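# Close all open drawers without disturbing the cabinets

## Task

Push each open drawer fully closed. The cabinets must stay where they were at the start, nothing may be tipped over, and the robot must end upright and level, since a fall or a lasting tilt fails the job.

## Robot and tools

ROBOT. A Dexmate Vega. It has a three-wheeled base: two front wheels that both steer and drive, and a passive rear caster. On the base sits a torso that folds in a Z through three joints (hip, knee, waist). It carries two 7-joint arms with two-finger grippers and a head with one pan joint and two tilt joints. Seen from above the robot is about 0.70 m long and 0.63 m wide (0.91 m with the arms folded). Its front edge is 0.35 m ahead of the base origin. It starts in the torso preset stand (hip 0.469, knee 1.617, waist 1.048). The other presets are stand_high 0.78, 1.57, 0.44; lean_20 0.52, 1.05, 0.18; lean_45 0.52, 1.05, -0.26; and low_lean_45 0, 0, -0.79. Chest forward lean equals knee - hip - waist. Nothing prevents the robot from tipping, and once it falls it cannot recover.

FRAMES. All positions are in metres. The base frame has its origin on the floor at the point the base spins about: x forward, y left, z up. Hand poses (left_hand, right_hand) and the chest are reported in this frame. A hand point sits between the fingers, 0.033 m short of the closed tips. The odometry frame is the base frame as it was at the scene start. base_odometry counts wheel turns only, so slipping shows up as travel; its heading is in rad, positive to the left. turned_by_wheels and turned_by_imu give rad turned since the previous result, positive left; the IMU also catches skids and pushes. base_tilt is in degrees, with forward and right positive and a fixed bias of about 2 degrees.

move. One call runs one action, plus "cameras" (a list drawn from head_camera, left_wrist_camera, right_wrist_camera, all; omitted or ["all"] gives every camera, [] gives none). With no action the call only returns state and images. An action contains "base", "joints" or both, optionally with "speeds" and "min_time_s". Alternatively it contains "target" on its own. The parts start together.
- base: an object holding exactly one key, and each is an offset from where the base last reported itself. translate_m moves forward if positive, range -2 to 2 m. strafe_m moves left if positive, -2 to 2 m. rotate_rad turns counter-clockwise from above if positive, -3.2 to 3.2 rad. The front wheels first steer to the new direction (about 0.5 s, up to 1.1 s). Heading may drift while strafing.
- joints: an object mapping joint names to absolute angles in rad. Ranges: torso_hip_rad 0 to 1.57; torso_knee_rad 0 to 3.141; torso_waist_rad -1.57 to 1.57 (positive tips the chest back). Left arm: shoulder_pitch -3.041 to 3.041 (positive swings down); shoulder_yaw -0.423 to 1.523; upper_arm_roll ±3.041; elbow -3.041 to 0.214 (negative bends up); forearm_roll ±3.041; wrist_pitch ±1.366 (positive tips down); wrist_yaw -1.348 to 1.087 (positive turns left). The right arm mirrors this: shoulder_pitch and wrist_pitch swing DOWN when NEGATIVE, shoulder_yaw spans -1.523 to 0.423, wrist_yaw spans -1.087 to 1.348. Grippers run 0 (closed) to 0.785. Head: head_pan_rad ±2.792 (positive left); head_tilt_rad ±1.483; head_camera_tilt_rad -1.483 to 1.378 (positive looks down). Torso joints named together arrive together. Arm fold (shoulder_pitch, shoulder_yaw, upper_arm_roll, elbow, forearm_roll, wrist_pitch, wrist_yaw): left 1, 0.5, -0.6, -2.5, 0, -0.9, 0; right -1, -0.5, 0.6, -2.5, 0, 0.9, 0.
- target: one hand sent to an absolute pose in the base frame. It takes side ("left"/"right"); x, y, z in m (-3 to 3); pitch_deg (-30 to 95, where 90 is fingers down and 0 is level); heading_deg (0 means fingers forward, positive counter-clockwise); and optionally roll_deg (default 0). Heading and roll range -360 to 360. line_only true allows only a straight-line path. The check covers the robot alone, not the scene. A path that is not straight may swing wide. If the result says short (part of ...), send the same target again.
- speeds: caps for this action only, translate_m/strafe_m 0.04 to 0.3 m/s and rotate_rad 0.1 to 0.6 rad/s.
- min_time_s: 0.1 to 8 s, the minimum duration of arm and head motions.
An action lasts at most 15 s. Unknown keys make the call invalid. Out-of-range values make it refused, and a refusal cancels any later move, wait or finished_scene calls in the same reply.

OTHER TOOLS. wait {seconds 0 to 10, cameras}: the robot keeps its last commands and state is returned. zoom_image {camera, region [x0,y0,x1,y1] in pixels from the top-left, at most 504x504}. read_manual {section "licences"}. finished_scene {scene 1 to 3}: ends the scene for good, so the drawers must stay shut without the robot.

RESULTS. The "move" line reads done or gives the worst status. base_status, joint_status and left_hand_status/right_hand_status report: done; reached (within 10 mm and 2 degrees); short (with the error); refused (with a reason); off_target (may still push); contact_stop or time_out (target dropped and the whole group holds: torso, left arm or right arm); contact_stop_at_<key>; not_followed (a built-in check withheld the arm); limit_stop_at_motor_heat; unfinished. on_its_own lists motion you did not command. Also shown are joint_positions, joint torques (arm order, positive toward larger angles, with offsets), motor temperatures, MOTOR HOT at 65 °C, and fault lines. The "pictures" line gives the image order.

AVOID. The base does not stop at furniture. It stalls or spins, and a time_out or a near-zero count means it is blocked, so drive away or turn on the spot. Push drawers smoothly and not too fast, without slamming them or shoving a cabinet. Do not let the arms strike or squeeze each other. Keep contact torque below the load limits (shoulders 142, upper_arm_roll/elbow 76, wrist joints 23.7 N m) or the arm freezes for 10 s. After any stop, pull the arm clear, since pressing or stretched holding heats the motors, and at 80 °C the arm shuts down. Fold the arms before going to low_lean_45. In the lean presets, arms hanging straight down hit the base. Keep head_tilt_rad at 0 or less and head_camera_tilt_rad between -1.1 and 0.9 while panning. A forward-leaning chest can stop the front wheels from steering. Never tip the robot.

Each tool is called after "Request:" as name([rows], argument=value, ...), one row to a line, values as JSON.

## Session

Request:
move(joints={"left_shoulder_pitch_rad":1,"left_shoulder_yaw_rad":0.5,"left_upper_arm_roll_rad":-0.6,"left_elbow_rad":-2.5,"left_forearm_roll_rad":0,"left_wrist_pitch_rad":-0.9,"left_wrist_yaw_rad":0,"right_shoulder_pitch_rad":-1.17,"right_shoulder_yaw_rad":-0.286,"right_upper_arm_roll_rad":-0.226,"right_elbow_rad":-1.86,"right_forearm_roll_rad":0.52,"right_wrist_pitch_rad":-0.77,"right_wrist_yaw_rad":-0.41,"head_tilt_rad":-0.1,"head_camera_tilt_rad":0.4}, cameras=["head_camera"])

Request:
move(joints={"torso_hip_rad":0,"torso_knee_rad":0,"torso_waist_rad":-0.5,"head_tilt_rad":-0.5,"head_pan_rad":1.25}, cameras=["head_camera"])

Request:
move(joints={"head_pan_rad":2.5}, cameras=["head_camera"])

Request:
move(joints={"head_pan_rad":-2.5}, cameras=["head_camera"])

Request:
move(joints={"head_pan_rad":-1.25}, cameras=["head_camera"])

Request:
move(joints={"head_pan_rad":0}, cameras=["head_camera"])

Scene clock: 6.27 s.
Joint torques (N m): left_arm=[-8.75 8.43 -1.7 1.87 -0.91 2.01 -0.28] | right_arm=[22.57 -1.78 0.29 -12.56 0.05 1.9 -0.12]
Motor temperatures (°C): left_arm=[27 30 30 30 34 38 35] | right_arm=[29 28 30 31 34 35 35]
move: done
base_odometry: x=+0.000 y=+0.000 heading=+0.000
turned_by_wheels: +0.000
turned_by_imu: +0.001
base_tilt: forward=+0.7 right=+0.0
base_status: not commanded
joint_positions: torso_hip_rad=+0.469 torso_knee_rad=+1.617 torso_waist_rad=+1.048 left_shoulder_pitch_rad=+1.005 left_shoulder_yaw_rad=+0.497 left_upper_arm_roll_rad=-0.597 left_elbow_rad=-2.494 left_forearm_roll_rad=+0.000 left_wrist_pitch_rad=-0.898 left_wrist_yaw_rad=+0.000 left_gripper_rad=+0.005 right_shoulder_pitch_rad=-1.173 right_shoulder_yaw_rad=-0.285 right_upper_arm_roll_rad=-0.225 right_elbow_rad=-1.858 right_forearm_roll_rad=+0.519 right_wrist_pitch_rad=-0.767 right_wrist_yaw_rad=-0.409 right_gripper_rad=+0.005 head_pan_rad=+0.000 head_tilt_rad=-0.100 head_camera_tilt_rad=+0.400
joint_status: all done
chest: x=-0.0111 y=+0.0000 z=+1.4155 quat_wxyz=(+0.999, +0.000, +0.050, +0.000) (m; base frame)
left_hand: x=-0.0193 y=+0.1561 z=+1.7192 quat_wxyz=(+0.842, +0.203, -0.392, +0.309) pitch_deg=-37.6 heading_deg=-132.5 roll_deg=-7.3 back=down (m; base frame)
right_hand: x=+0.7725 y=-0.1986 z=+1.1164 quat_wxyz=(+0.597, +0.001, +0.802, +0.003) pitch_deg=+16.7 heading_deg=+0.2 roll_deg=+0.4 back=up (m; base frame)
pictures: head_camera
Images, in order (width x height): head_camera 896x560.

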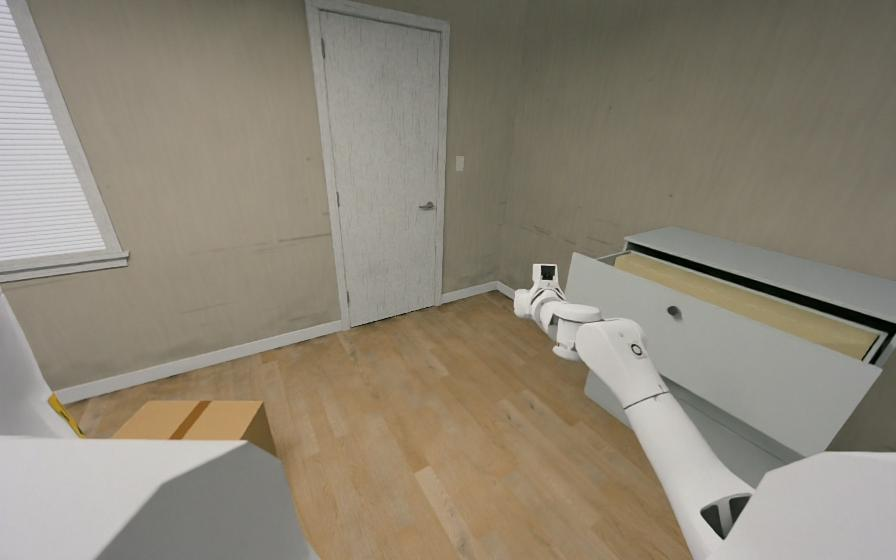

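Scene clock: 13.53 s.
Joint torques (N m): left_arm=[-6.64 6.09 -6.27 -2.83 -0.72 1.23 0.16] | right_arm=[15.69 -1.78 -0.71 -12.98 0.05 2.25 -0.09]
Motor temperatures (°C): left_arm=[27 30 30 30 34 38 35] | right_arm=[30 28 30 32 34 35 35]
move: done
base_odometry: x=+0.000 y=+0.000 heading=+0.000
turned_by_wheels: +0.000
turned_by_imu: +0.001
base_tilt: forward=+0.7 right=-0.1
base_status: not commanded
joint_positions: torso_hip_rad=+0.000 torso_knee_rad=+0.000 torso_waist_rad=-0.500 left_shoulder_pitch_rad=+1.000 left_shoulder_yaw_rad=+0.500 left_upper_arm_roll_rad=-0.600 left_elbow_rad=-2.500 left_forearm_roll_rad=+0.000 left_wrist_pitch_rad=-0.900 left_wrist_yaw_rad=+0.000 left_gripper_rad=+0.005 right_shoulder_pitch_rad=-1.170 right_shoulder_yaw_rad=-0.286 right_upper_arm_roll_rad=-0.226 right_elbow_rad=-1.860 right_forearm_roll_rad=+0.520 right_wrist_pitch_rad=-0.770 right_wrist_yaw_rad=-0.410 right_gripper_rad=+0.005 head_pan_rad=+1.250 head_tilt_rad=-0.500 head_camera_tilt_rad=+0.400
joint_status: all done
chest: x=-0.0845 y=+0.0000 z=+0.9018 quat_wxyz=(+0.969, +0.000, +0.247, +0.000) (m; base frame)
left_hand: x=+0.0210 y=+0.1532 z=+1.1841 quat_wxyz=(+0.901, +0.262, -0.224, +0.263) pitch_deg=-49.7 heading_deg=-114.2 roll_deg=-33.3 back=down (m; base frame)
right_hand: x=+0.5217 y=-0.1983 z=+0.3226 quat_wxyz=(+0.426, +0.001, +0.905, +0.003) pitch_deg=+39.6 heading_deg=+0.3 roll_deg=+0.4 back=up (m; base frame)
pictures: head_camera
Images, in order (width x height): head_camera 896x560.

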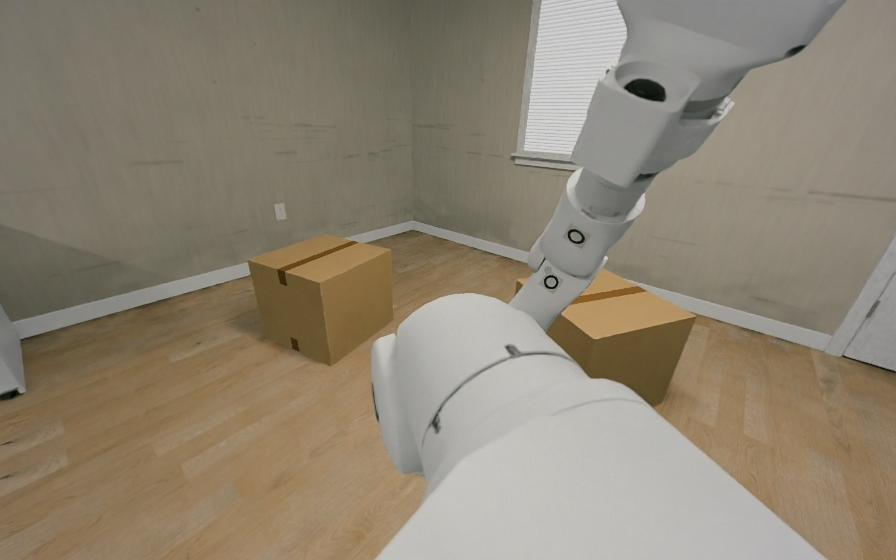

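Scene clock: 15.03 s.
Joint torques (N m): left_arm=[-6.42 9.18 -6.89 -1.87 -0.32 1.7 0.52] | right_arm=[16.28 -2.37 -0.3 -12.03 0.01 2.27 -0.14]
Motor temperatures (°C): left_arm=[27 30 30 30 34 38 35] | right_arm=[30 28 30 32 34 35 35]
move: done
base_odometry: x=+0.000 y=+0.000 heading=+0.000
turned_by_wheels: +0.000
turned_by_imu: +0.000
base_tilt: forward=+0.6 right=-0.1
base_status: not commanded
joint_positions: torso_hip_rad=+0.000 torso_knee_rad=+0.000 torso_waist_rad=-0.500 left_shoulder_pitch_rad=+1.000 left_shoulder_yaw_rad=+0.500 left_upper_arm_roll_rad=-0.600 left_elbow_rad=-2.500 left_forearm_roll_rad=+0.000 left_wrist_pitch_rad=-0.900 left_wrist_yaw_rad=+0.000 left_gripper_rad=+0.005 right_shoulder_pitch_rad=-1.170 right_shoulder_yaw_rad=-0.286 right_upper_arm_roll_rad=-0.226 right_elbow_rad=-1.860 right_forearm_roll_rad=+0.520 right_wrist_pitch_rad=-0.770 right_wrist_yaw_rad=-0.410 right_gripper_rad=+0.005 head_pan_rad=+2.500 head_tilt_rad=-0.500 head_camera_tilt_rad=+0.400
joint_status: all done
chest: x=-0.0845 y=+0.0000 z=+0.9018 quat_wxyz=(+0.969, +0.000, +0.247, +0.000) (m; base frame)
left_hand: x=+0.0210 y=+0.1532 z=+1.1841 quat_wxyz=(+0.901, +0.262, -0.224, +0.263) pitch_deg=-49.7 heading_deg=-114.2 roll_deg=-33.3 back=down (m; base frame)
right_hand: x=+0.5217 y=-0.1983 z=+0.3226 quat_wxyz=(+0.426, +0.001, +0.905, +0.003) pitch_deg=+39.6 heading_deg=+0.3 roll_deg=+0.4 back=up (m; base frame)
pictures: head_camera
Images, in order (width x height): head_camera 896x560.

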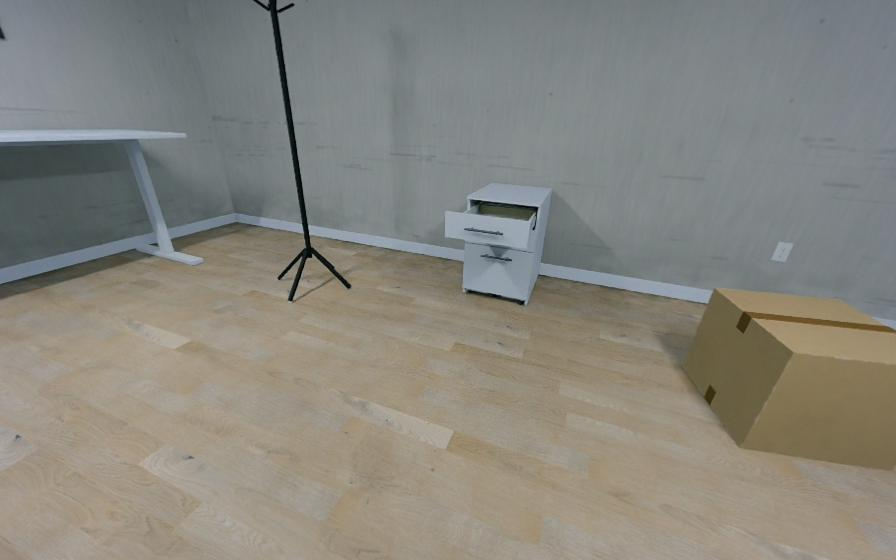

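Scene clock: 19.03 s.
Joint torques (N m): left_arm=[-8.43 6.7 -6.79 -2.96 -0.35 0.53 0.37] | right_arm=[17.46 -2.18 -0.67 -13.17 -0.06 1.91 -0.09]
Motor temperatures (°C): left_arm=[27 30 30 30 34 38 35] | right_arm=[30 28 30 32 34 35 35]
move: done
base_odometry: x=+0.000 y=+0.000 heading=+0.000
turned_by_wheels: +0.000
turned_by_imu: +0.001
base_tilt: forward=+0.7 right=-0.1
base_status: not commanded
joint_positions: torso_hip_rad=+0.000 torso_knee_rad=+0.000 torso_waist_rad=-0.500 left_shoulder_pitch_rad=+1.000 left_shoulder_yaw_rad=+0.500 left_upper_arm_roll_rad=-0.600 left_elbow_rad=-2.500 left_forearm_roll_rad=+0.000 left_wrist_pitch_rad=-0.900 left_wrist_yaw_rad=+0.000 left_gripper_rad=+0.005 right_shoulder_pitch_rad=-1.170 right_shoulder_yaw_rad=-0.286 right_upper_arm_roll_rad=-0.226 right_elbow_rad=-1.860 right_forearm_roll_rad=+0.520 right_wrist_pitch_rad=-0.770 right_wrist_yaw_rad=-0.410 right_gripper_rad=+0.005 head_pan_rad=-2.500 head_tilt_rad=-0.500 head_camera_tilt_rad=+0.400
joint_status: all done
chest: x=-0.0845 y=+0.0000 z=+0.9018 quat_wxyz=(+0.969, +0.000, +0.247, +0.000) (m; base frame)
left_hand: x=+0.0210 y=+0.1532 z=+1.1841 quat_wxyz=(+0.901, +0.262, -0.224, +0.263) pitch_deg=-49.7 heading_deg=-114.2 roll_deg=-33.3 back=down (m; base frame)
right_hand: x=+0.5217 y=-0.1983 z=+0.3226 quat_wxyz=(+0.426, +0.001, +0.905, +0.003) pitch_deg=+39.6 heading_deg=+0.3 roll_deg=+0.4 back=up (m; base frame)
pictures: head_camera
Images, in order (width x height): head_camera 896x560.

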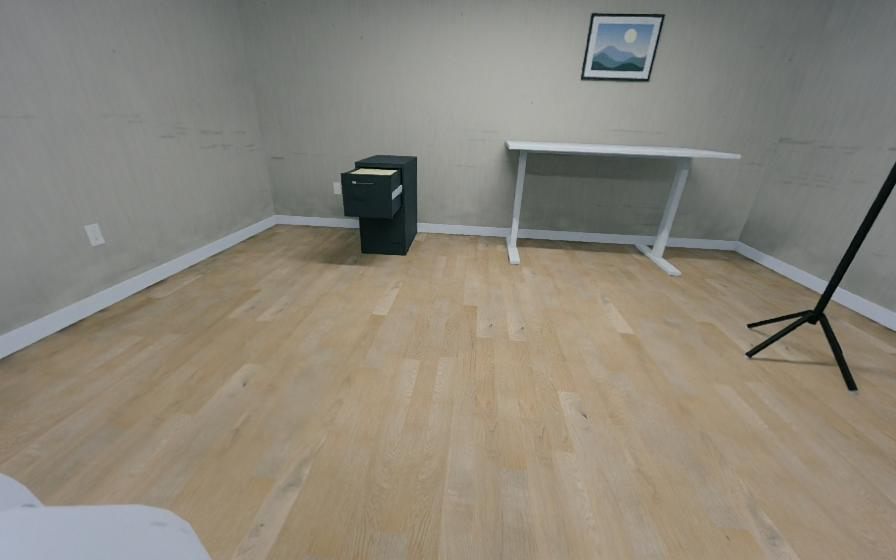

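Scene clock: 20.53 s.
Joint torques (N m): left_arm=[-9.59 7.53 -1.58 -4.29 -0.61 1.29 0.19] | right_arm=[16.37 -3.24 -0.43 -11.82 0.09 1.76 -0.02]
Motor temperatures (°C): left_arm=[27 30 30 30 34 38 35] | right_arm=[30 28 30 32 34 35 35]
move: done
base_odometry: x=+0.000 y=+0.000 heading=+0.000
turned_by_wheels: +0.000
turned_by_imu: +0.000
base_tilt: forward=+0.7 right=-0.1
base_status: not commanded
joint_positions: torso_hip_rad=+0.000 torso_knee_rad=+0.000 torso_waist_rad=-0.500 left_shoulder_pitch_rad=+1.000 left_shoulder_yaw_rad=+0.500 left_upper_arm_roll_rad=-0.600 left_elbow_rad=-2.500 left_forearm_roll_rad=+0.000 left_wrist_pitch_rad=-0.900 left_wrist_yaw_rad=+0.000 left_gripper_rad=+0.005 right_shoulder_pitch_rad=-1.170 right_shoulder_yaw_rad=-0.286 right_upper_arm_roll_rad=-0.226 right_elbow_rad=-1.860 right_forearm_roll_rad=+0.520 right_wrist_pitch_rad=-0.770 right_wrist_yaw_rad=-0.410 right_gripper_rad=+0.005 head_pan_rad=-1.250 head_tilt_rad=-0.500 head_camera_tilt_rad=+0.400
joint_status: all done
chest: x=-0.0845 y=+0.0000 z=+0.9018 quat_wxyz=(+0.969, +0.000, +0.247, +0.000) (m; base frame)
left_hand: x=+0.0210 y=+0.1532 z=+1.1841 quat_wxyz=(+0.901, +0.262, -0.224, +0.263) pitch_deg=-49.7 heading_deg=-114.2 roll_deg=-33.3 back=down (m; base frame)
right_hand: x=+0.5217 y=-0.1983 z=+0.3226 quat_wxyz=(+0.426, +0.001, +0.905, +0.003) pitch_deg=+39.6 heading_deg=+0.3 roll_deg=+0.4 back=up (m; base frame)
pictures: head_camera
Images, in order (width x height): head_camera 896x560.

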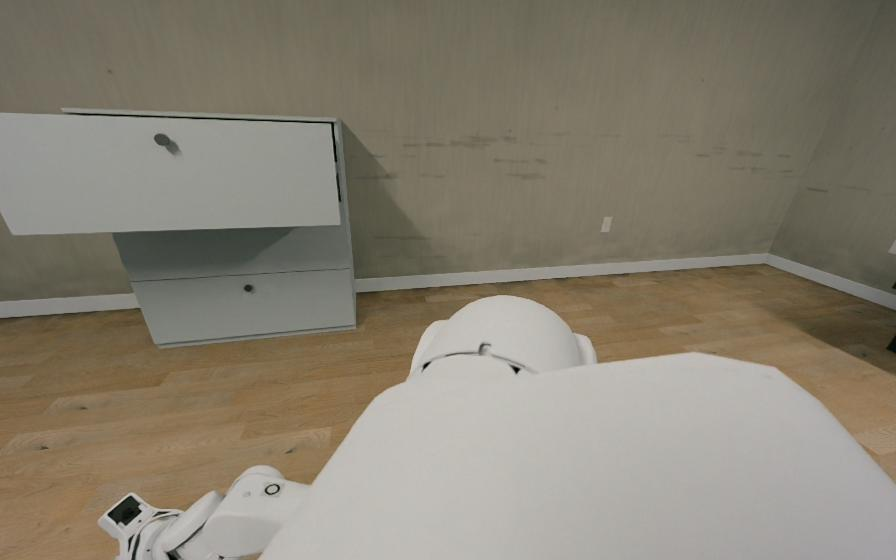

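Scene clock: 22.03 s.
Joint torques (N m): left_arm=[-6.86 8.01 -3.55 -2.03 -0.73 1.32 0.71] | right_arm=[15.64 -2.63 -0.51 -12.45 0.05 1.78 -0.13]
Motor temperatures (°C): left_arm=[27 30 30 30 34 38 35] | right_arm=[30 28 30 32 34 35 35]
move: done
base_odometry: x=+0.000 y=+0.000 heading=+0.000
turned_by_wheels: +0.000
turned_by_imu: +0.000
base_tilt: forward=+0.6 right=+0.0
base_status: not commanded
joint_positions: torso_hip_rad=+0.000 torso_knee_rad=+0.000 torso_waist_rad=-0.500 left_shoulder_pitch_rad=+1.000 left_shoulder_yaw_rad=+0.500 left_upper_arm_roll_rad=-0.600 left_elbow_rad=-2.500 left_forearm_roll_rad=+0.000 left_wrist_pitch_rad=-0.900 left_wrist_yaw_rad=+0.000 left_gripper_rad=+0.005 right_shoulder_pitch_rad=-1.170 right_shoulder_yaw_rad=-0.286 right_upper_arm_roll_rad=-0.226 right_elbow_rad=-1.860 right_forearm_roll_rad=+0.520 right_wrist_pitch_rad=-0.770 right_wrist_yaw_rad=-0.410 right_gripper_rad=+0.005 head_pan_rad=+0.000 head_tilt_rad=-0.500 head_camera_tilt_rad=+0.400
joint_status: all done
chest: x=-0.0845 y=+0.0000 z=+0.9018 quat_wxyz=(+0.969, +0.000, +0.247, +0.000) (m; base frame)
left_hand: x=+0.0210 y=+0.1532 z=+1.1841 quat_wxyz=(+0.901, +0.262, -0.224, +0.263) pitch_deg=-49.7 heading_deg=-114.2 roll_deg=-33.3 back=down (m; base frame)
right_hand: x=+0.5217 y=-0.1983 z=+0.3226 quat_wxyz=(+0.426, +0.001, +0.905, +0.003) pitch_deg=+39.6 heading_deg=+0.3 roll_deg=+0.4 back=up (m; base frame)
pictures: head_camera
Images, in order (width x height): head_camera 896x560.

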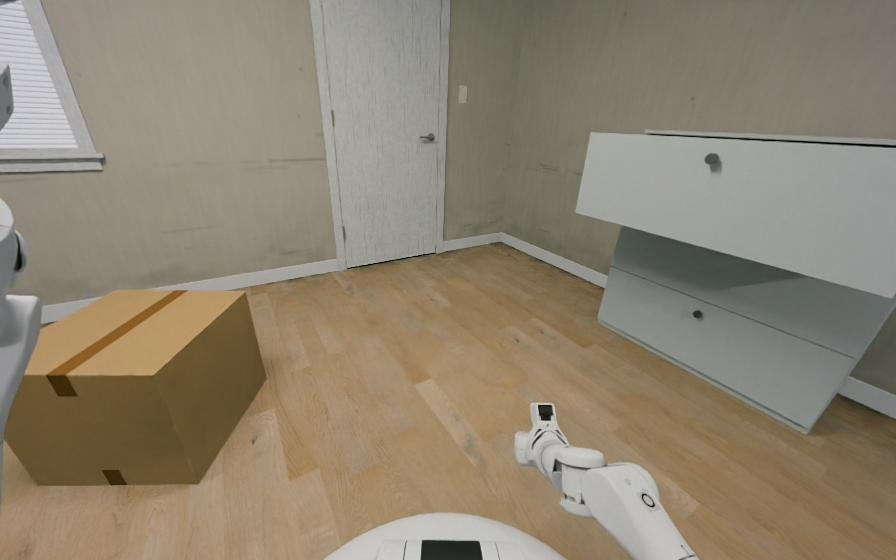

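Request:
move(base={"rotate_rad":-1.11}, cameras=[])

Request:
move(base={"strafe_m":0.58}, cameras=[])

Request:
move(target={"side":"right","x":0.58,"y":-0.03,"z":0.8,"pitch_deg":0,"heading_deg":0}, cameras=["head_camera","right_wrist_camera"])

Scene clock: 43.00 s.
Joint torques (N m): left_arm=[-7.28 6.75 -3.59 -3.06 -0.69 1.36 0.5] | right_arm=[15.81 -2.27 -0.71 -12.63 0.02 1.73 0.22]
Motor temperatures (°C): left_arm=[27 30 30 30 34 38 35] | right_arm=[31 28 30 32 34 35 35]
move: done
base_odometry: x=+0.001 y=+0.000 heading=-1.112
turned_by_wheels: -1.112
turned_by_imu: -1.089
base_tilt: forward=+0.6 right=-0.1
base_status: done
joint_positions: torso_hip_rad=+0.000 torso_knee_rad=+0.000 torso_waist_rad=-0.500 left_shoulder_pitch_rad=+1.000 left_shoulder_yaw_rad=+0.500 left_upper_arm_roll_rad=-0.600 left_elbow_rad=-2.500 left_forearm_roll_rad=+0.000 left_wrist_pitch_rad=-0.900 left_wrist_yaw_rad=+0.000 left_gripper_rad=+0.005 right_shoulder_pitch_rad=-1.170 right_shoulder_yaw_rad=-0.286 right_upper_arm_roll_rad=-0.226 right_elbow_rad=-1.860 right_forearm_roll_rad=+0.520 right_wrist_pitch_rad=-0.770 right_wrist_yaw_rad=-0.410 right_gripper_rad=+0.005 head_pan_rad=+0.000 head_tilt_rad=-0.500 head_camera_tilt_rad=+0.400
joint_status: not commanded
chest: x=-0.0845 y=+0.0000 z=+0.9018 quat_wxyz=(+0.969, +0.000, +0.247, +0.000) (m; base frame)
left_hand: x=+0.0210 y=+0.1532 z=+1.1841 quat_wxyz=(+0.901, +0.262, -0.224, +0.263) pitch_deg=-49.7 heading_deg=-114.2 roll_deg=-33.3 back=down (m; base frame)
right_hand: x=+0.5217 y=-0.1983 z=+0.3226 quat_wxyz=(+0.426, +0.001, +0.905, +0.003) pitch_deg=+39.6 heading_deg=+0.3 roll_deg=+0.4 back=up (m; base frame)
pictures: none
No camera images: "cameras" was empty.

Scene clock: 46.87 s.
Joint torques (N m): left_arm=[-7.56 7.35 -3.65 -3.19 -0.88 1.38 0.49] | right_arm=[16.39 -2.15 -0.24 -12.63 -0.01 1.98 0.01]
Motor temperatures (°C): left_arm=[27 30 30 30 34 38 35] | right_arm=[31 28 30 32 34 35 35]
move: done
base_odometry: x=+0.518 y=+0.261 heading=-1.104
turned_by_wheels: +0.008
turned_by_imu: +0.005
base_tilt: forward=+0.6 right=-0.1
base_status: done
joint_positions: torso_hip_rad=+0.000 torso_knee_rad=+0.000 torso_waist_rad=-0.500 left_shoulder_pitch_rad=+1.000 left_shoulder_yaw_rad=+0.500 left_upper_arm_roll_rad=-0.600 left_elbow_rad=-2.500 left_forearm_roll_rad=+0.000 left_wrist_pitch_rad=-0.900 left_wrist_yaw_rad=+0.000 left_gripper_rad=+0.005 right_shoulder_pitch_rad=-1.170 right_shoulder_yaw_rad=-0.286 right_upper_arm_roll_rad=-0.226 right_elbow_rad=-1.860 right_forearm_roll_rad=+0.520 right_wrist_pitch_rad=-0.770 right_wrist_yaw_rad=-0.410 right_gripper_rad=+0.005 head_pan_rad=+0.000 head_tilt_rad=-0.500 head_camera_tilt_rad=+0.400
joint_status: not commanded
chest: x=-0.0845 y=+0.0000 z=+0.9018 quat_wxyz=(+0.969, +0.000, +0.247, +0.000) (m; base frame)
left_hand: x=+0.0210 y=+0.1532 z=+1.1841 quat_wxyz=(+0.901, +0.262, -0.224, +0.263) pitch_deg=-49.7 heading_deg=-114.2 roll_deg=-33.3 back=down (m; base frame)
right_hand: x=+0.5217 y=-0.1983 z=+0.3226 quat_wxyz=(+0.426, +0.001, +0.905, +0.003) pitch_deg=+39.6 heading_deg=+0.3 roll_deg=+0.4 back=up (m; base frame)
pictures: none
No camera images: "cameras" was empty.

Scene clock: 50.23 s.
Joint torques (N m): left_arm=[-8.32 7.43 -5.16 -3.32 -0.08 1.08 0.75] | right_arm=[17.58 7.38 -2.35 -10.74 -1.31 1.79 -0.5]
Motor temperatures (°C): left_arm=[27 30 30 30 34 38 35] | right_arm=[31 28 30 33 34 35 35]
move: done
base_odometry: x=+0.518 y=+0.261 heading=-1.104
turned_by_wheels: +0.000
turned_by_imu: +0.001
base_tilt: forward=+0.7 right=-0.1
base_status: not commanded
joint_positions: torso_hip_rad=+0.000 torso_knee_rad=+0.000 torso_waist_rad=-0.500 left_shoulder_pitch_rad=+1.000 left_shoulder_yaw_rad=+0.500 left_upper_arm_roll_rad=-0.600 left_elbow_rad=-2.500 left_forearm_roll_rad=+0.000 left_wrist_pitch_rad=-0.900 left_wrist_yaw_rad=+0.000 left_gripper_rad=+0.005 right_shoulder_pitch_rad=-0.816 right_shoulder_yaw_rad=-0.048 right_upper_arm_roll_rad=-0.585 right_elbow_rad=-2.319 right_forearm_roll_rad=+0.306 right_wrist_pitch_rad=-0.924 right_wrist_yaw_rad=-0.806 right_gripper_rad=+0.005 head_pan_rad=+0.000 head_tilt_rad=-0.500 head_camera_tilt_rad=+0.400
joint_status: not commanded
chest: x=-0.0845 y=+0.0000 z=+0.9018 quat_wxyz=(+0.969, +0.000, +0.247, +0.000) (m; base frame)
left_hand: x=+0.0210 y=+0.1532 z=+1.1841 quat_wxyz=(+0.901, +0.262, -0.224, +0.263) pitch_deg=-49.7 heading_deg=-114.2 roll_deg=-33.3 back=down (m; base frame)
right_hand: x=+0.5816 y=-0.0310 z=+0.7933 quat_wxyz=(+0.704, -0.001, +0.711, -0.001) pitch_deg=+0.6 heading_deg=+0.0 roll_deg=-0.1 back=up (m; base frame)
right_hand_status: reached (checked arc [a long move], planned for 1.8 s): 7 mm and 0.6 deg off.
pictures: head_camera, right_wrist_camera
Images, in order (width x height): head_camera 896x560, right_wrist_camera 672x420.

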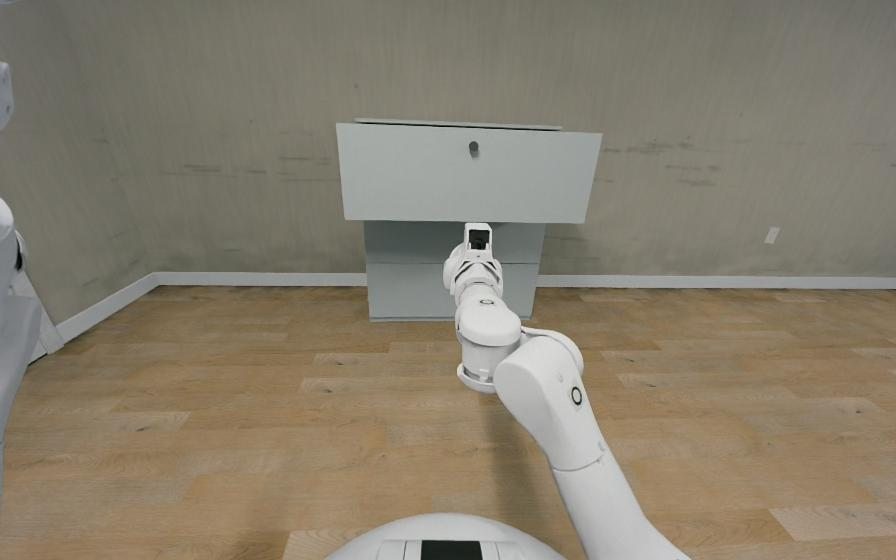

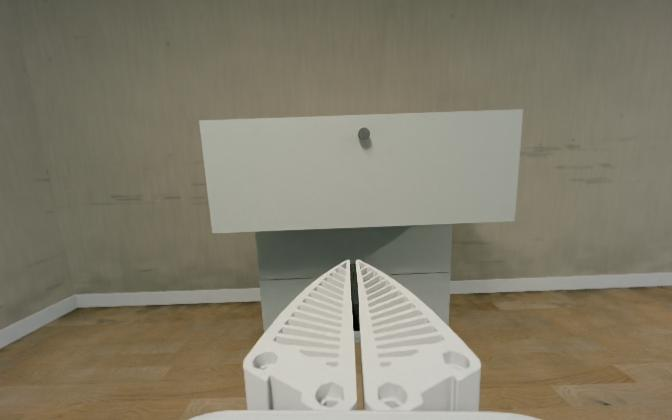

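Request:
move(base={"rotate_rad":0.05}, cameras=[])

Request:
move(target={"side":"right","x":0.58,"y":-0.05,"z":0.87,"pitch_deg":0,"heading_deg":0}, cameras=[])

Request:
move(base={"translate_m":0.5}, cameras=[])

Request:
move(base={"translate_m":0.48}, speeds={"translate_m":0.13}, cameras=["head_camera","right_wrist_camera"])

Scene clock: 63.53 s.
Joint torques (N m): left_arm=[-5.98 5.83 -5.18 -2.03 -0.87 1.68 0.72] | right_arm=[17.9 7.85 -2 -10.37 -1.4 1.71 -0.07]
Motor temperatures (°C): left_arm=[27 30 30 30 34 38 35] | right_arm=[31 28 30 33 34 35 35]
move: done
base_odometry: x=+0.518 y=+0.261 heading=-1.054
turned_by_wheels: +0.050
turned_by_imu: +0.049
base_tilt: forward=+0.7 right=-0.1
base_status: done
joint_positions: torso_hip_rad=+0.000 torso_knee_rad=+0.000 torso_waist_rad=-0.500 left_shoulder_pitch_rad=+1.000 left_shoulder_yaw_rad=+0.500 left_upper_arm_roll_rad=-0.600 left_elbow_rad=-2.500 left_forearm_roll_rad=+0.000 left_wrist_pitch_rad=-0.900 left_wrist_yaw_rad=+0.000 left_gripper_rad=+0.005 right_shoulder_pitch_rad=-0.811 right_shoulder_yaw_rad=-0.045 right_upper_arm_roll_rad=-0.590 right_elbow_rad=-2.325 right_forearm_roll_rad=+0.303 right_wrist_pitch_rad=-0.926 right_wrist_yaw_rad=-0.811 right_gripper_rad=+0.005 head_pan_rad=+0.000 head_tilt_rad=-0.500 head_camera_tilt_rad=+0.400
joint_status: not commanded
chest: x=-0.0845 y=+0.0000 z=+0.9018 quat_wxyz=(+0.969, +0.000, +0.247, +0.000) (m; base frame)
left_hand: x=+0.0210 y=+0.1532 z=+1.1841 quat_wxyz=(+0.901, +0.262, -0.224, +0.263) pitch_deg=-49.7 heading_deg=-114.2 roll_deg=-33.3 back=down (m; base frame)
right_hand: x=+0.5801 y=-0.0301 z=+0.7994 quat_wxyz=(+0.707, +0.000, +0.707, +0.000) pitch_deg=+0.1 heading_deg=+0.0 roll_deg=+0.0 back=up (m; base frame)
pictures: none
No camera images: "cameras" was empty.

Scene clock: 66.20 s.
Joint torques (N m): left_arm=[-9.47 4.93 -3.32 -3.49 -0.95 0.94 0.87] | right_arm=[18.02 8.27 5 -9.7 -0.26 2.52 -0.19]
Motor temperatures (°C): left_arm=[27 30 30 30 34 38 35] | right_arm=[31 28 30 33 34 35 35]
move: done
base_odometry: x=+0.518 y=+0.261 heading=-1.054
turned_by_wheels: +0.000
turned_by_imu: +0.000
base_tilt: forward=+0.7 right=-0.1
base_status: not commanded
joint_positions: torso_hip_rad=+0.000 torso_knee_rad=+0.000 torso_waist_rad=-0.500 left_shoulder_pitch_rad=+1.000 left_shoulder_yaw_rad=+0.500 left_upper_arm_roll_rad=-0.600 left_elbow_rad=-2.500 left_forearm_roll_rad=+0.000 left_wrist_pitch_rad=-0.900 left_wrist_yaw_rad=+0.000 left_gripper_rad=+0.005 right_shoulder_pitch_rad=-0.678 right_shoulder_yaw_rad=+0.056 right_upper_arm_roll_rad=-0.489 right_elbow_rad=-2.410 right_forearm_roll_rad=+0.370 right_wrist_pitch_rad=-1.191 right_wrist_yaw_rad=-0.820 right_gripper_rad=+0.005 head_pan_rad=+0.000 head_tilt_rad=-0.500 head_camera_tilt_rad=+0.400
joint_status: not commanded
chest: x=-0.0845 y=+0.0000 z=+0.9018 quat_wxyz=(+0.969, +0.000, +0.247, +0.000) (m; base frame)
left_hand: x=+0.0210 y=+0.1532 z=+1.1841 quat_wxyz=(+0.901, +0.262, -0.224, +0.263) pitch_deg=-49.7 heading_deg=-114.2 roll_deg=-33.3 back=down (m; base frame)
right_hand: x=+0.5801 y=-0.0494 z=+0.8680 quat_wxyz=(+0.707, +0.000, +0.707, +0.000) pitch_deg=+0.1 heading_deg=+0.0 roll_deg=+0.0 back=up (m; base frame)
right_hand_status: reached (straight line, planned for 1.2 s): 2 mm and 0.1 deg off.
pictures: none
No camera images: "cameras" was empty.

Scene clock: 69.57 s.
Joint torques (N m): left_arm=[-7.16 7.64 -5.97 -3.28 -0.03 1.5 0.24] | right_arm=[19.06 7.16 4.9 -9.41 -0.29 1.7 -0.11]
Motor temperatures (°C): left_arm=[27 30 30 30 34 38 35] | right_arm=[31 28 30 32 34 35 35]
move: done
base_odometry: x=+0.766 y=-0.173 heading=-1.054
turned_by_wheels: -0.001
turned_by_imu: +0.001
base_tilt: forward=+0.7 right=-0.1
base_status: done
joint_positions: torso_hip_rad=+0.000 torso_knee_rad=+0.000 torso_waist_rad=-0.500 left_shoulder_pitch_rad=+1.000 left_shoulder_yaw_rad=+0.500 left_upper_arm_roll_rad=-0.600 left_elbow_rad=-2.500 left_forearm_roll_rad=+0.000 left_wrist_pitch_rad=-0.900 left_wrist_yaw_rad=+0.000 left_gripper_rad=+0.005 right_shoulder_pitch_rad=-0.675 right_shoulder_yaw_rad=+0.059 right_upper_arm_roll_rad=-0.487 right_elbow_rad=-2.412 right_forearm_roll_rad=+0.371 right_wrist_pitch_rad=-1.197 right_wrist_yaw_rad=-0.821 right_gripper_rad=+0.005 head_pan_rad=+0.000 head_tilt_rad=-0.500 head_camera_tilt_rad=+0.400
joint_status: not commanded
chest: x=-0.0845 y=+0.0000 z=+0.9017 quat_wxyz=(+0.969, +0.000, +0.247, +0.000) (m; base frame)
left_hand: x=+0.0211 y=+0.1532 z=+1.1841 quat_wxyz=(+0.901, +0.262, -0.224, +0.263) pitch_deg=-49.7 heading_deg=-114.2 roll_deg=-33.3 back=down (m; base frame)
right_hand: x=+0.5800 y=-0.0498 z=+0.8694 quat_wxyz=(+0.707, +0.000, +0.707, +0.000) pitch_deg=+0.1 heading_deg=+0.0 roll_deg=+0.0 back=up (m; base frame)
pictures: none
No camera images: "cameras" was empty.

Scene clock: 74.07 s.
Joint torques (N m): left_arm=[-7.81 8.17 -5.09 -2.25 -0.7 0.36 0.64] | right_arm=[18.51 2.47 14.15 10.2 -5.62 3.99 1.24]
Motor temperatures (°C): left_arm=[27 30 30 30 34 38 35] | right_arm=[31 28 30 32 34 36 35]
move: done
base_odometry: x=+1.004 y=-0.590 heading=-1.055
turned_by_wheels: -0.001
turned_by_imu: +0.000
base_tilt: forward=+0.6 right=-0.1
base_status: done
joint_positions: torso_hip_rad=+0.000 torso_knee_rad=+0.000 torso_waist_rad=-0.500 left_shoulder_pitch_rad=+1.000 left_shoulder_yaw_rad=+0.500 left_upper_arm_roll_rad=-0.600 left_elbow_rad=-2.500 left_forearm_roll_rad=+0.000 left_wrist_pitch_rad=-0.900 left_wrist_yaw_rad=+0.000 left_gripper_rad=+0.005 right_shoulder_pitch_rad=-0.675 right_shoulder_yaw_rad=+0.059 right_upper_arm_roll_rad=-0.488 right_elbow_rad=-2.414 right_forearm_roll_rad=+0.372 right_wrist_pitch_rad=-1.198 right_wrist_yaw_rad=-0.821 right_gripper_rad=+0.005 head_pan_rad=+0.000 head_tilt_rad=-0.500 head_camera_tilt_rad=+0.400
joint_status: not commanded
chest: x=-0.0851 y=+0.0000 z=+0.9018 quat_wxyz=(+0.969, +0.000, +0.247, +0.000) (m; base frame)
left_hand: x=+0.0201 y=+0.1532 z=+1.1843 quat_wxyz=(+0.901, +0.262, -0.224, +0.263) pitch_deg=-49.6 heading_deg=-114.3 roll_deg=-33.2 back=down (m; base frame)
right_hand: x=+0.5789 y=-0.0490 z=+0.8707 quat_wxyz=(+0.707, -0.001, +0.707, +0.001) pitch_deg=-0.1 heading_deg=+0.1 roll_deg=+0.0 back=up (m; base frame)
pictures: head_camera, right_wrist_camera
Images, in order (width x height): head_camera 896x560, right_wrist_camera 672x420.

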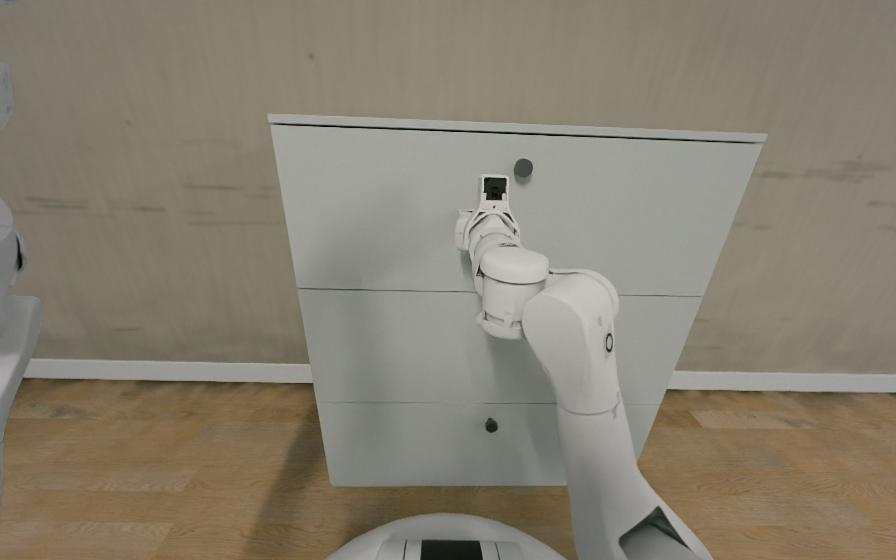

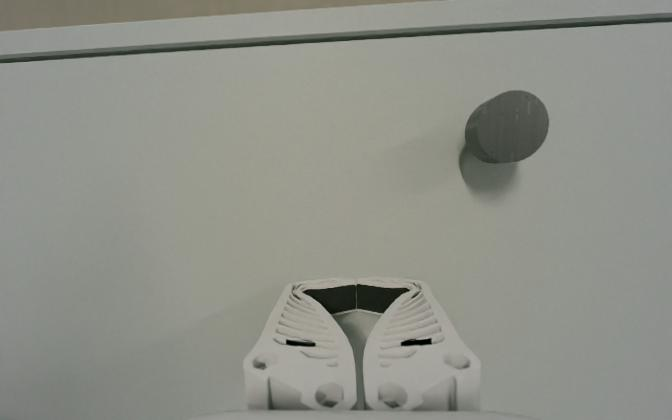

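Request:
move(base={"translate_m":-0.8}, cameras=["head_camera"])

Request:
move(base={"rotate_rad":-1.59}, cameras=[])

Request:
move(base={"translate_m":2.0}, cameras=["head_camera"])

Request:
move(base={"strafe_m":0.9}, cameras=["head_camera"])

Scene clock: 96.43 s.
Joint torques (N m): left_arm=[-8.07 6.96 -4.34 -1.28 -0.19 1.29 0.8] | right_arm=[18.93 3.91 4.4 -4.71 -0.94 2.02 -0.03]
Motor temperatures (°C): left_arm=[27 30 30 30 34 38 35] | right_arm=[32 28 31 32 35 36 35]
move: done
base_odometry: x=+0.608 y=+0.105 heading=-1.056
turned_by_wheels: -0.001
turned_by_imu: -0.001
base_tilt: forward=+0.6 right=-0.1
base_status: done
joint_positions: torso_hip_rad=+0.000 torso_knee_rad=+0.000 torso_waist_rad=-0.500 left_shoulder_pitch_rad=+1.000 left_shoulder_yaw_rad=+0.500 left_upper_arm_roll_rad=-0.600 left_elbow_rad=-2.500 left_forearm_roll_rad=+0.000 left_wrist_pitch_rad=-0.900 left_wrist_yaw_rad=+0.000 left_gripper_rad=+0.005 right_shoulder_pitch_rad=-0.675 right_shoulder_yaw_rad=+0.059 right_upper_arm_roll_rad=-0.487 right_elbow_rad=-2.413 right_forearm_roll_rad=+0.371 right_wrist_pitch_rad=-1.198 right_wrist_yaw_rad=-0.821 right_gripper_rad=+0.005 head_pan_rad=+0.000 head_tilt_rad=-0.500 head_camera_tilt_rad=+0.400
joint_status: not commanded
chest: x=-0.0846 y=+0.0000 z=+0.9017 quat_wxyz=(+0.969, +0.000, +0.247, +0.000) (m; base frame)
left_hand: x=+0.0210 y=+0.1532 z=+1.1841 quat_wxyz=(+0.901, +0.262, -0.224, +0.263) pitch_deg=-49.7 heading_deg=-114.2 roll_deg=-33.3 back=down (m; base frame)
right_hand: x=+0.5799 y=-0.0497 z=+0.8696 quat_wxyz=(+0.707, +0.000, +0.707, +0.000) pitch_deg=+0.0 heading_deg=+0.0 roll_deg=+0.0 back=up (m; base frame)
pictures: head_camera
Images, in order (width x height): head_camera 896x560.

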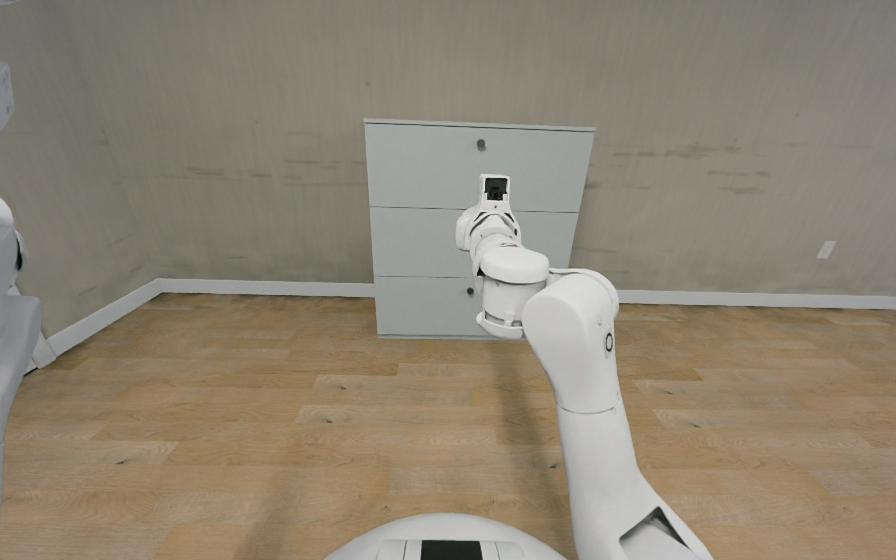

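Scene clock: 100.63 s.
Joint torques (N m): left_arm=[-8.48 9.72 -4.8 -1.21 -1.19 1.4 0.7] | right_arm=[19.15 3.8 4.57 -4.4 -0.95 1.58 0]
Motor temperatures (°C): left_arm=[27 30 30 30 34 38 35] | right_arm=[32 28 31 32 35 36 35]
move: done
base_odometry: x=+0.609 y=+0.104 heading=-2.648
turned_by_wheels: -1.593
turned_by_imu: -1.562
base_tilt: forward=+0.6 right=-0.2
base_status: done
joint_positions: torso_hip_rad=+0.000 torso_knee_rad=+0.000 torso_waist_rad=-0.500 left_shoulder_pitch_rad=+1.000 left_shoulder_yaw_rad=+0.500 left_upper_arm_roll_rad=-0.600 left_elbow_rad=-2.500 left_forearm_roll_rad=+0.000 left_wrist_pitch_rad=-0.900 left_wrist_yaw_rad=+0.000 left_gripper_rad=+0.005 right_shoulder_pitch_rad=-0.675 right_shoulder_yaw_rad=+0.059 right_upper_arm_roll_rad=-0.487 right_elbow_rad=-2.413 right_forearm_roll_rad=+0.371 right_wrist_pitch_rad=-1.198 right_wrist_yaw_rad=-0.821 right_gripper_rad=+0.005 head_pan_rad=+0.000 head_tilt_rad=-0.500 head_camera_tilt_rad=+0.400
joint_status: not commanded
chest: x=-0.0846 y=+0.0000 z=+0.9017 quat_wxyz=(+0.969, +0.000, +0.247, +0.000) (m; base frame)
left_hand: x=+0.0210 y=+0.1532 z=+1.1841 quat_wxyz=(+0.901, +0.262, -0.224, +0.263) pitch_deg=-49.7 heading_deg=-114.2 roll_deg=-33.3 back=down (m; base frame)
right_hand: x=+0.5799 y=-0.0498 z=+0.8696 quat_wxyz=(+0.707, +0.000, +0.707, +0.000) pitch_deg=+0.0 heading_deg=+0.0 roll_deg=+0.0 back=up (m; base frame)
pictures: none
No camera images: "cameras" was empty.

Scene clock: 109.03 s.
Joint torques (N m): left_arm=[-7.35 6.02 -3.23 -2.96 -0.33 2.16 0.71] | right_arm=[18.72 4.5 4.46 -5.84 -0.95 2.11 0.01]
Motor temperatures (°C): left_arm=[27 30 30 30 34 38 35] | right_arm=[32 28 30 32 35 36 35]
move: done
base_odometry: x=-1.150 y=-0.847 heading=-2.649
turned_by_wheels: -0.001
turned_by_imu: +0.005
base_tilt: forward=+0.7 right=-0.1
base_status: done
joint_positions: torso_hip_rad=+0.000 torso_knee_rad=+0.000 torso_waist_rad=-0.500 left_shoulder_pitch_rad=+1.000 left_shoulder_yaw_rad=+0.500 left_upper_arm_roll_rad=-0.600 left_elbow_rad=-2.500 left_forearm_roll_rad=+0.000 left_wrist_pitch_rad=-0.900 left_wrist_yaw_rad=+0.000 left_gripper_rad=+0.005 right_shoulder_pitch_rad=-0.675 right_shoulder_yaw_rad=+0.059 right_upper_arm_roll_rad=-0.487 right_elbow_rad=-2.413 right_forearm_roll_rad=+0.371 right_wrist_pitch_rad=-1.198 right_wrist_yaw_rad=-0.821 right_gripper_rad=+0.005 head_pan_rad=+0.000 head_tilt_rad=-0.500 head_camera_tilt_rad=+0.400
joint_status: not commanded
chest: x=-0.0845 y=+0.0000 z=+0.9017 quat_wxyz=(+0.969, +0.000, +0.247, +0.000) (m; base frame)
left_hand: x=+0.0210 y=+0.1532 z=+1.1841 quat_wxyz=(+0.901, +0.262, -0.224, +0.263) pitch_deg=-49.7 heading_deg=-114.2 roll_deg=-33.3 back=down (m; base frame)
right_hand: x=+0.5799 y=-0.0498 z=+0.8695 quat_wxyz=(+0.707, +0.000, +0.707, +0.000) pitch_deg=+0.0 heading_deg=+0.0 roll_deg=+0.0 back=up (m; base frame)
pictures: head_camera
Images, in order (width x height): head_camera 896x560.

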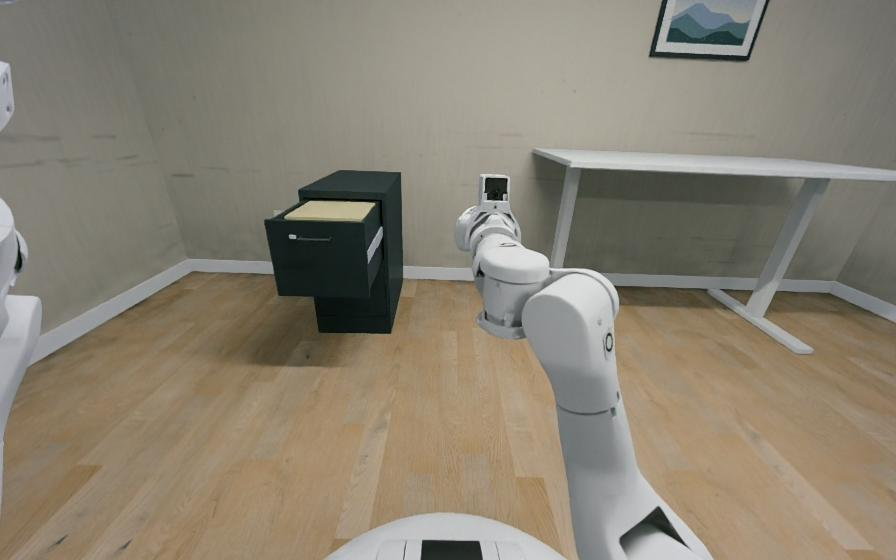

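Scene clock: 114.20 s.
Joint torques (N m): left_arm=[-8.65 8.5 -3.64 -2.3 -1.14 2.49 0.55] | right_arm=[18.58 4.94 4.22 -4.64 -0.95 2.16 0.13]
Motor temperatures (°C): left_arm=[27 30 30 30 34 38 35] | right_arm=[32 28 30 32 35 36 35]
move: done
base_odometry: x=-0.721 y=-1.637 heading=-2.643
turned_by_wheels: +0.006
turned_by_imu: -0.004
base_tilt: forward=+0.6 right=-0.1
base_status: done
joint_positions: torso_hip_rad=+0.000 torso_knee_rad=+0.000 torso_waist_rad=-0.500 left_shoulder_pitch_rad=+1.000 left_shoulder_yaw_rad=+0.500 left_upper_arm_roll_rad=-0.600 left_elbow_rad=-2.500 left_forearm_roll_rad=+0.000 left_wrist_pitch_rad=-0.900 left_wrist_yaw_rad=+0.000 left_gripper_rad=+0.005 right_shoulder_pitch_rad=-0.675 right_shoulder_yaw_rad=+0.059 right_upper_arm_roll_rad=-0.487 right_elbow_rad=-2.413 right_forearm_roll_rad=+0.371 right_wrist_pitch_rad=-1.198 right_wrist_yaw_rad=-0.821 right_gripper_rad=+0.005 head_pan_rad=+0.000 head_tilt_rad=-0.500 head_camera_tilt_rad=+0.400
joint_status: not commanded
chest: x=-0.0845 y=+0.0000 z=+0.9017 quat_wxyz=(+0.969, +0.000, +0.247, +0.000) (m; base frame)
left_hand: x=+0.0210 y=+0.1532 z=+1.1841 quat_wxyz=(+0.901, +0.262, -0.224, +0.263) pitch_deg=-49.7 heading_deg=-114.2 roll_deg=-33.3 back=down (m; base frame)
right_hand: x=+0.5799 y=-0.0498 z=+0.8696 quat_wxyz=(+0.707, +0.000, +0.707, +0.000) pitch_deg=+0.0 heading_deg=+0.0 roll_deg=+0.0 back=up (m; base frame)
pictures: head_camera
Images, in order (width x height): head_camera 896x560.

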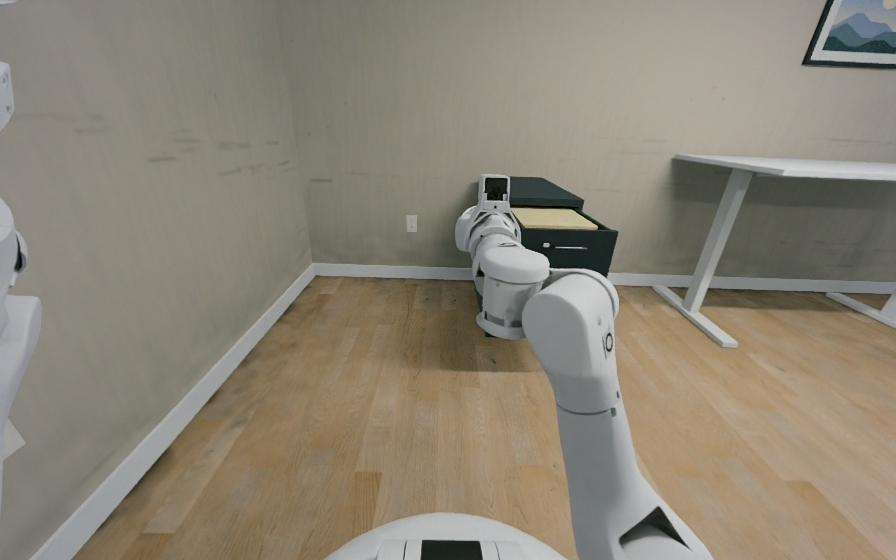

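Request:
move(target={"side":"right","x":0.55,"y":-0.33,"z":0.53,"pitch_deg":10,"heading_deg":0}, cameras=[])

Request:
move(base={"translate_m":0.45}, cameras=["head_camera"])

Request:
move(base={"translate_m":0.42}, speeds={"translate_m":0.13}, cameras=["head_camera","right_wrist_camera"])

Scene clock: 129.63 s.
Joint torques (N m): left_arm=[-8.2 8.84 -4.27 -2.99 -0.48 1.33 0.77] | right_arm=[1.16 -7.41 10.04 -7.72 0.19 3.07 0.57]
Motor temperatures (°C): left_arm=[27 30 30 30 34 38 35] | right_arm=[32 28 30 32 34 36 35]
move: done
base_odometry: x=-0.721 y=-1.637 heading=-2.643
turned_by_wheels: +0.000
turned_by_imu: +0.001
base_tilt: forward=+0.6 right=-0.1
base_status: not commanded
joint_positions: torso_hip_rad=+0.000 torso_knee_rad=+0.000 torso_waist_rad=-0.500 left_shoulder_pitch_rad=+1.000 left_shoulder_yaw_rad=+0.500 left_upper_arm_roll_rad=-0.600 left_elbow_rad=-2.500 left_forearm_roll_rad=+0.000 left_wrist_pitch_rad=-0.900 left_wrist_yaw_rad=+0.000 left_gripper_rad=+0.005 right_shoulder_pitch_rad=-1.423 right_shoulder_yaw_rad=-0.436 right_upper_arm_roll_rad=+0.090 right_elbow_rad=-2.041 right_forearm_roll_rad=+0.465 right_wrist_pitch_rad=-0.284 right_wrist_yaw_rad=-0.124 right_gripper_rad=+0.005 head_pan_rad=+0.000 head_tilt_rad=-0.500 head_camera_tilt_rad=+0.400
joint_status: not commanded
chest: x=-0.0845 y=+0.0000 z=+0.9017 quat_wxyz=(+0.969, +0.000, +0.247, +0.000) (m; base frame)
left_hand: x=+0.0210 y=+0.1532 z=+1.1841 quat_wxyz=(+0.901, +0.262, -0.224, +0.263) pitch_deg=-49.7 heading_deg=-114.2 roll_deg=-33.3 back=down (m; base frame)
right_hand: x=+0.5506 y=-0.3278 z=+0.5317 quat_wxyz=(+0.643, +0.000, +0.766, +0.000) pitch_deg=+10.0 heading_deg=+0.0 roll_deg=+0.0 back=up (m; base frame)
right_hand_status: reached (straight line, planned for 3.5 s): 3 mm and 0.0 deg off.
pictures: none
No camera images: "cameras" was empty.

Scene clock: 133.13 s.
Joint torques (N m): left_arm=[-7.74 6.63 -5.2 -2.28 -1.19 2.31 0.38] | right_arm=[1.44 -7.97 9.48 -7.69 0.15 2.13 0.28]
Motor temperatures (°C): left_arm=[27 30 30 30 34 38 35] | right_arm=[32 28 30 32 34 36 35]
move: done
base_odometry: x=-1.116 y=-1.854 heading=-2.643
turned_by_wheels: +0.000
turned_by_imu: +0.002
base_tilt: forward=+0.6 right=-0.2
base_status: done
joint_positions: torso_hip_rad=+0.000 torso_knee_rad=+0.000 torso_waist_rad=-0.500 left_shoulder_pitch_rad=+1.000 left_shoulder_yaw_rad=+0.500 left_upper_arm_roll_rad=-0.600 left_elbow_rad=-2.500 left_forearm_roll_rad=+0.000 left_wrist_pitch_rad=-0.900 left_wrist_yaw_rad=+0.000 left_gripper_rad=+0.005 right_shoulder_pitch_rad=-1.426 right_shoulder_yaw_rad=-0.437 right_upper_arm_roll_rad=+0.093 right_elbow_rad=-2.035 right_forearm_roll_rad=+0.465 right_wrist_pitch_rad=-0.278 right_wrist_yaw_rad=-0.119 right_gripper_rad=+0.005 head_pan_rad=+0.000 head_tilt_rad=-0.500 head_camera_tilt_rad=+0.400
joint_status: not commanded
chest: x=-0.0845 y=+0.0000 z=+0.9017 quat_wxyz=(+0.969, +0.000, +0.247, +0.000) (m; base frame)
left_hand: x=+0.0210 y=+0.1532 z=+1.1841 quat_wxyz=(+0.901, +0.262, -0.224, +0.263) pitch_deg=-49.7 heading_deg=-114.2 roll_deg=-33.3 back=down (m; base frame)
right_hand: x=+0.5500 y=-0.3297 z=+0.5299 quat_wxyz=(+0.643, +0.000, +0.766, +0.000) pitch_deg=+10.0 heading_deg=+0.0 roll_deg=+0.0 back=up (m; base frame)
pictures: head_camera
Images, in order (width x height): head_camera 896x560.

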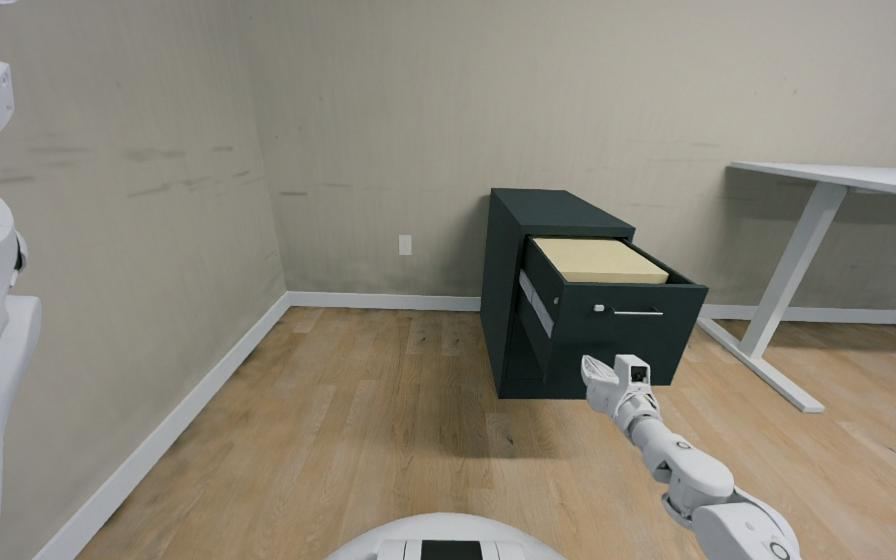

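Scene clock: 137.53 s.
Joint torques (N m): left_arm=[-7.37 7.32 -6.05 -2.39 -1.18 1.06 0.85] | right_arm=[18.59 -6.83 8.78 -11.88 -0.57 6.14 1.17]
Motor temperatures (°C): left_arm=[27 30 30 30 34 38 35] | right_arm=[32 28 30 32 34 36 35]
move: done
base_odometry: x=-1.484 y=-2.056 heading=-2.645
turned_by_wheels: -0.001
turned_by_imu: -0.001
base_tilt: forward=+0.6 right=+0.0
base_status: done
joint_positions: torso_hip_rad=+0.000 torso_knee_rad=+0.000 torso_waist_rad=-0.500 left_shoulder_pitch_rad=+1.000 left_shoulder_yaw_rad=+0.500 left_upper_arm_roll_rad=-0.600 left_elbow_rad=-2.500 left_forearm_roll_rad=+0.000 left_wrist_pitch_rad=-0.900 left_wrist_yaw_rad=+0.000 left_gripper_rad=+0.005 right_shoulder_pitch_rad=-1.427 right_shoulder_yaw_rad=-0.437 right_upper_arm_roll_rad=+0.093 right_elbow_rad=-2.035 right_forearm_roll_rad=+0.465 right_wrist_pitch_rad=-0.279 right_wrist_yaw_rad=-0.120 right_gripper_rad=+0.005 head_pan_rad=+0.000 head_tilt_rad=-0.500 head_camera_tilt_rad=+0.400
joint_status: not commanded
chest: x=-0.0846 y=+0.0000 z=+0.9017 quat_wxyz=(+0.969, +0.000, +0.247, +0.000) (m; base frame)
left_hand: x=+0.0210 y=+0.1532 z=+1.1841 quat_wxyz=(+0.901, +0.262, -0.224, +0.263) pitch_deg=-49.7 heading_deg=-114.2 roll_deg=-33.3 back=down (m; base frame)
right_hand: x=+0.5496 y=-0.3299 z=+0.5287 quat_wxyz=(+0.642, +0.000, +0.767, +0.000) pitch_deg=+10.1 heading_deg=+0.0 roll_deg=+0.0 back=up (m; base frame)
pictures: head_camera, right_wrist_camera
Images, in order (width x height): head_camera 896x560, right_wrist_camera 672x420.

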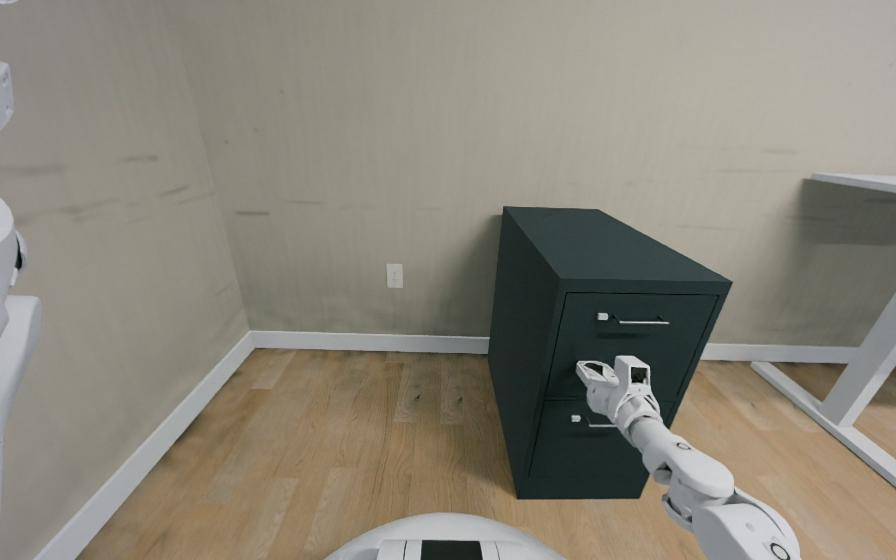

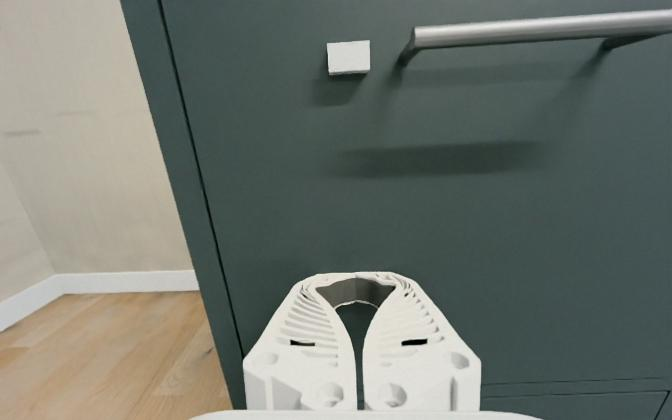

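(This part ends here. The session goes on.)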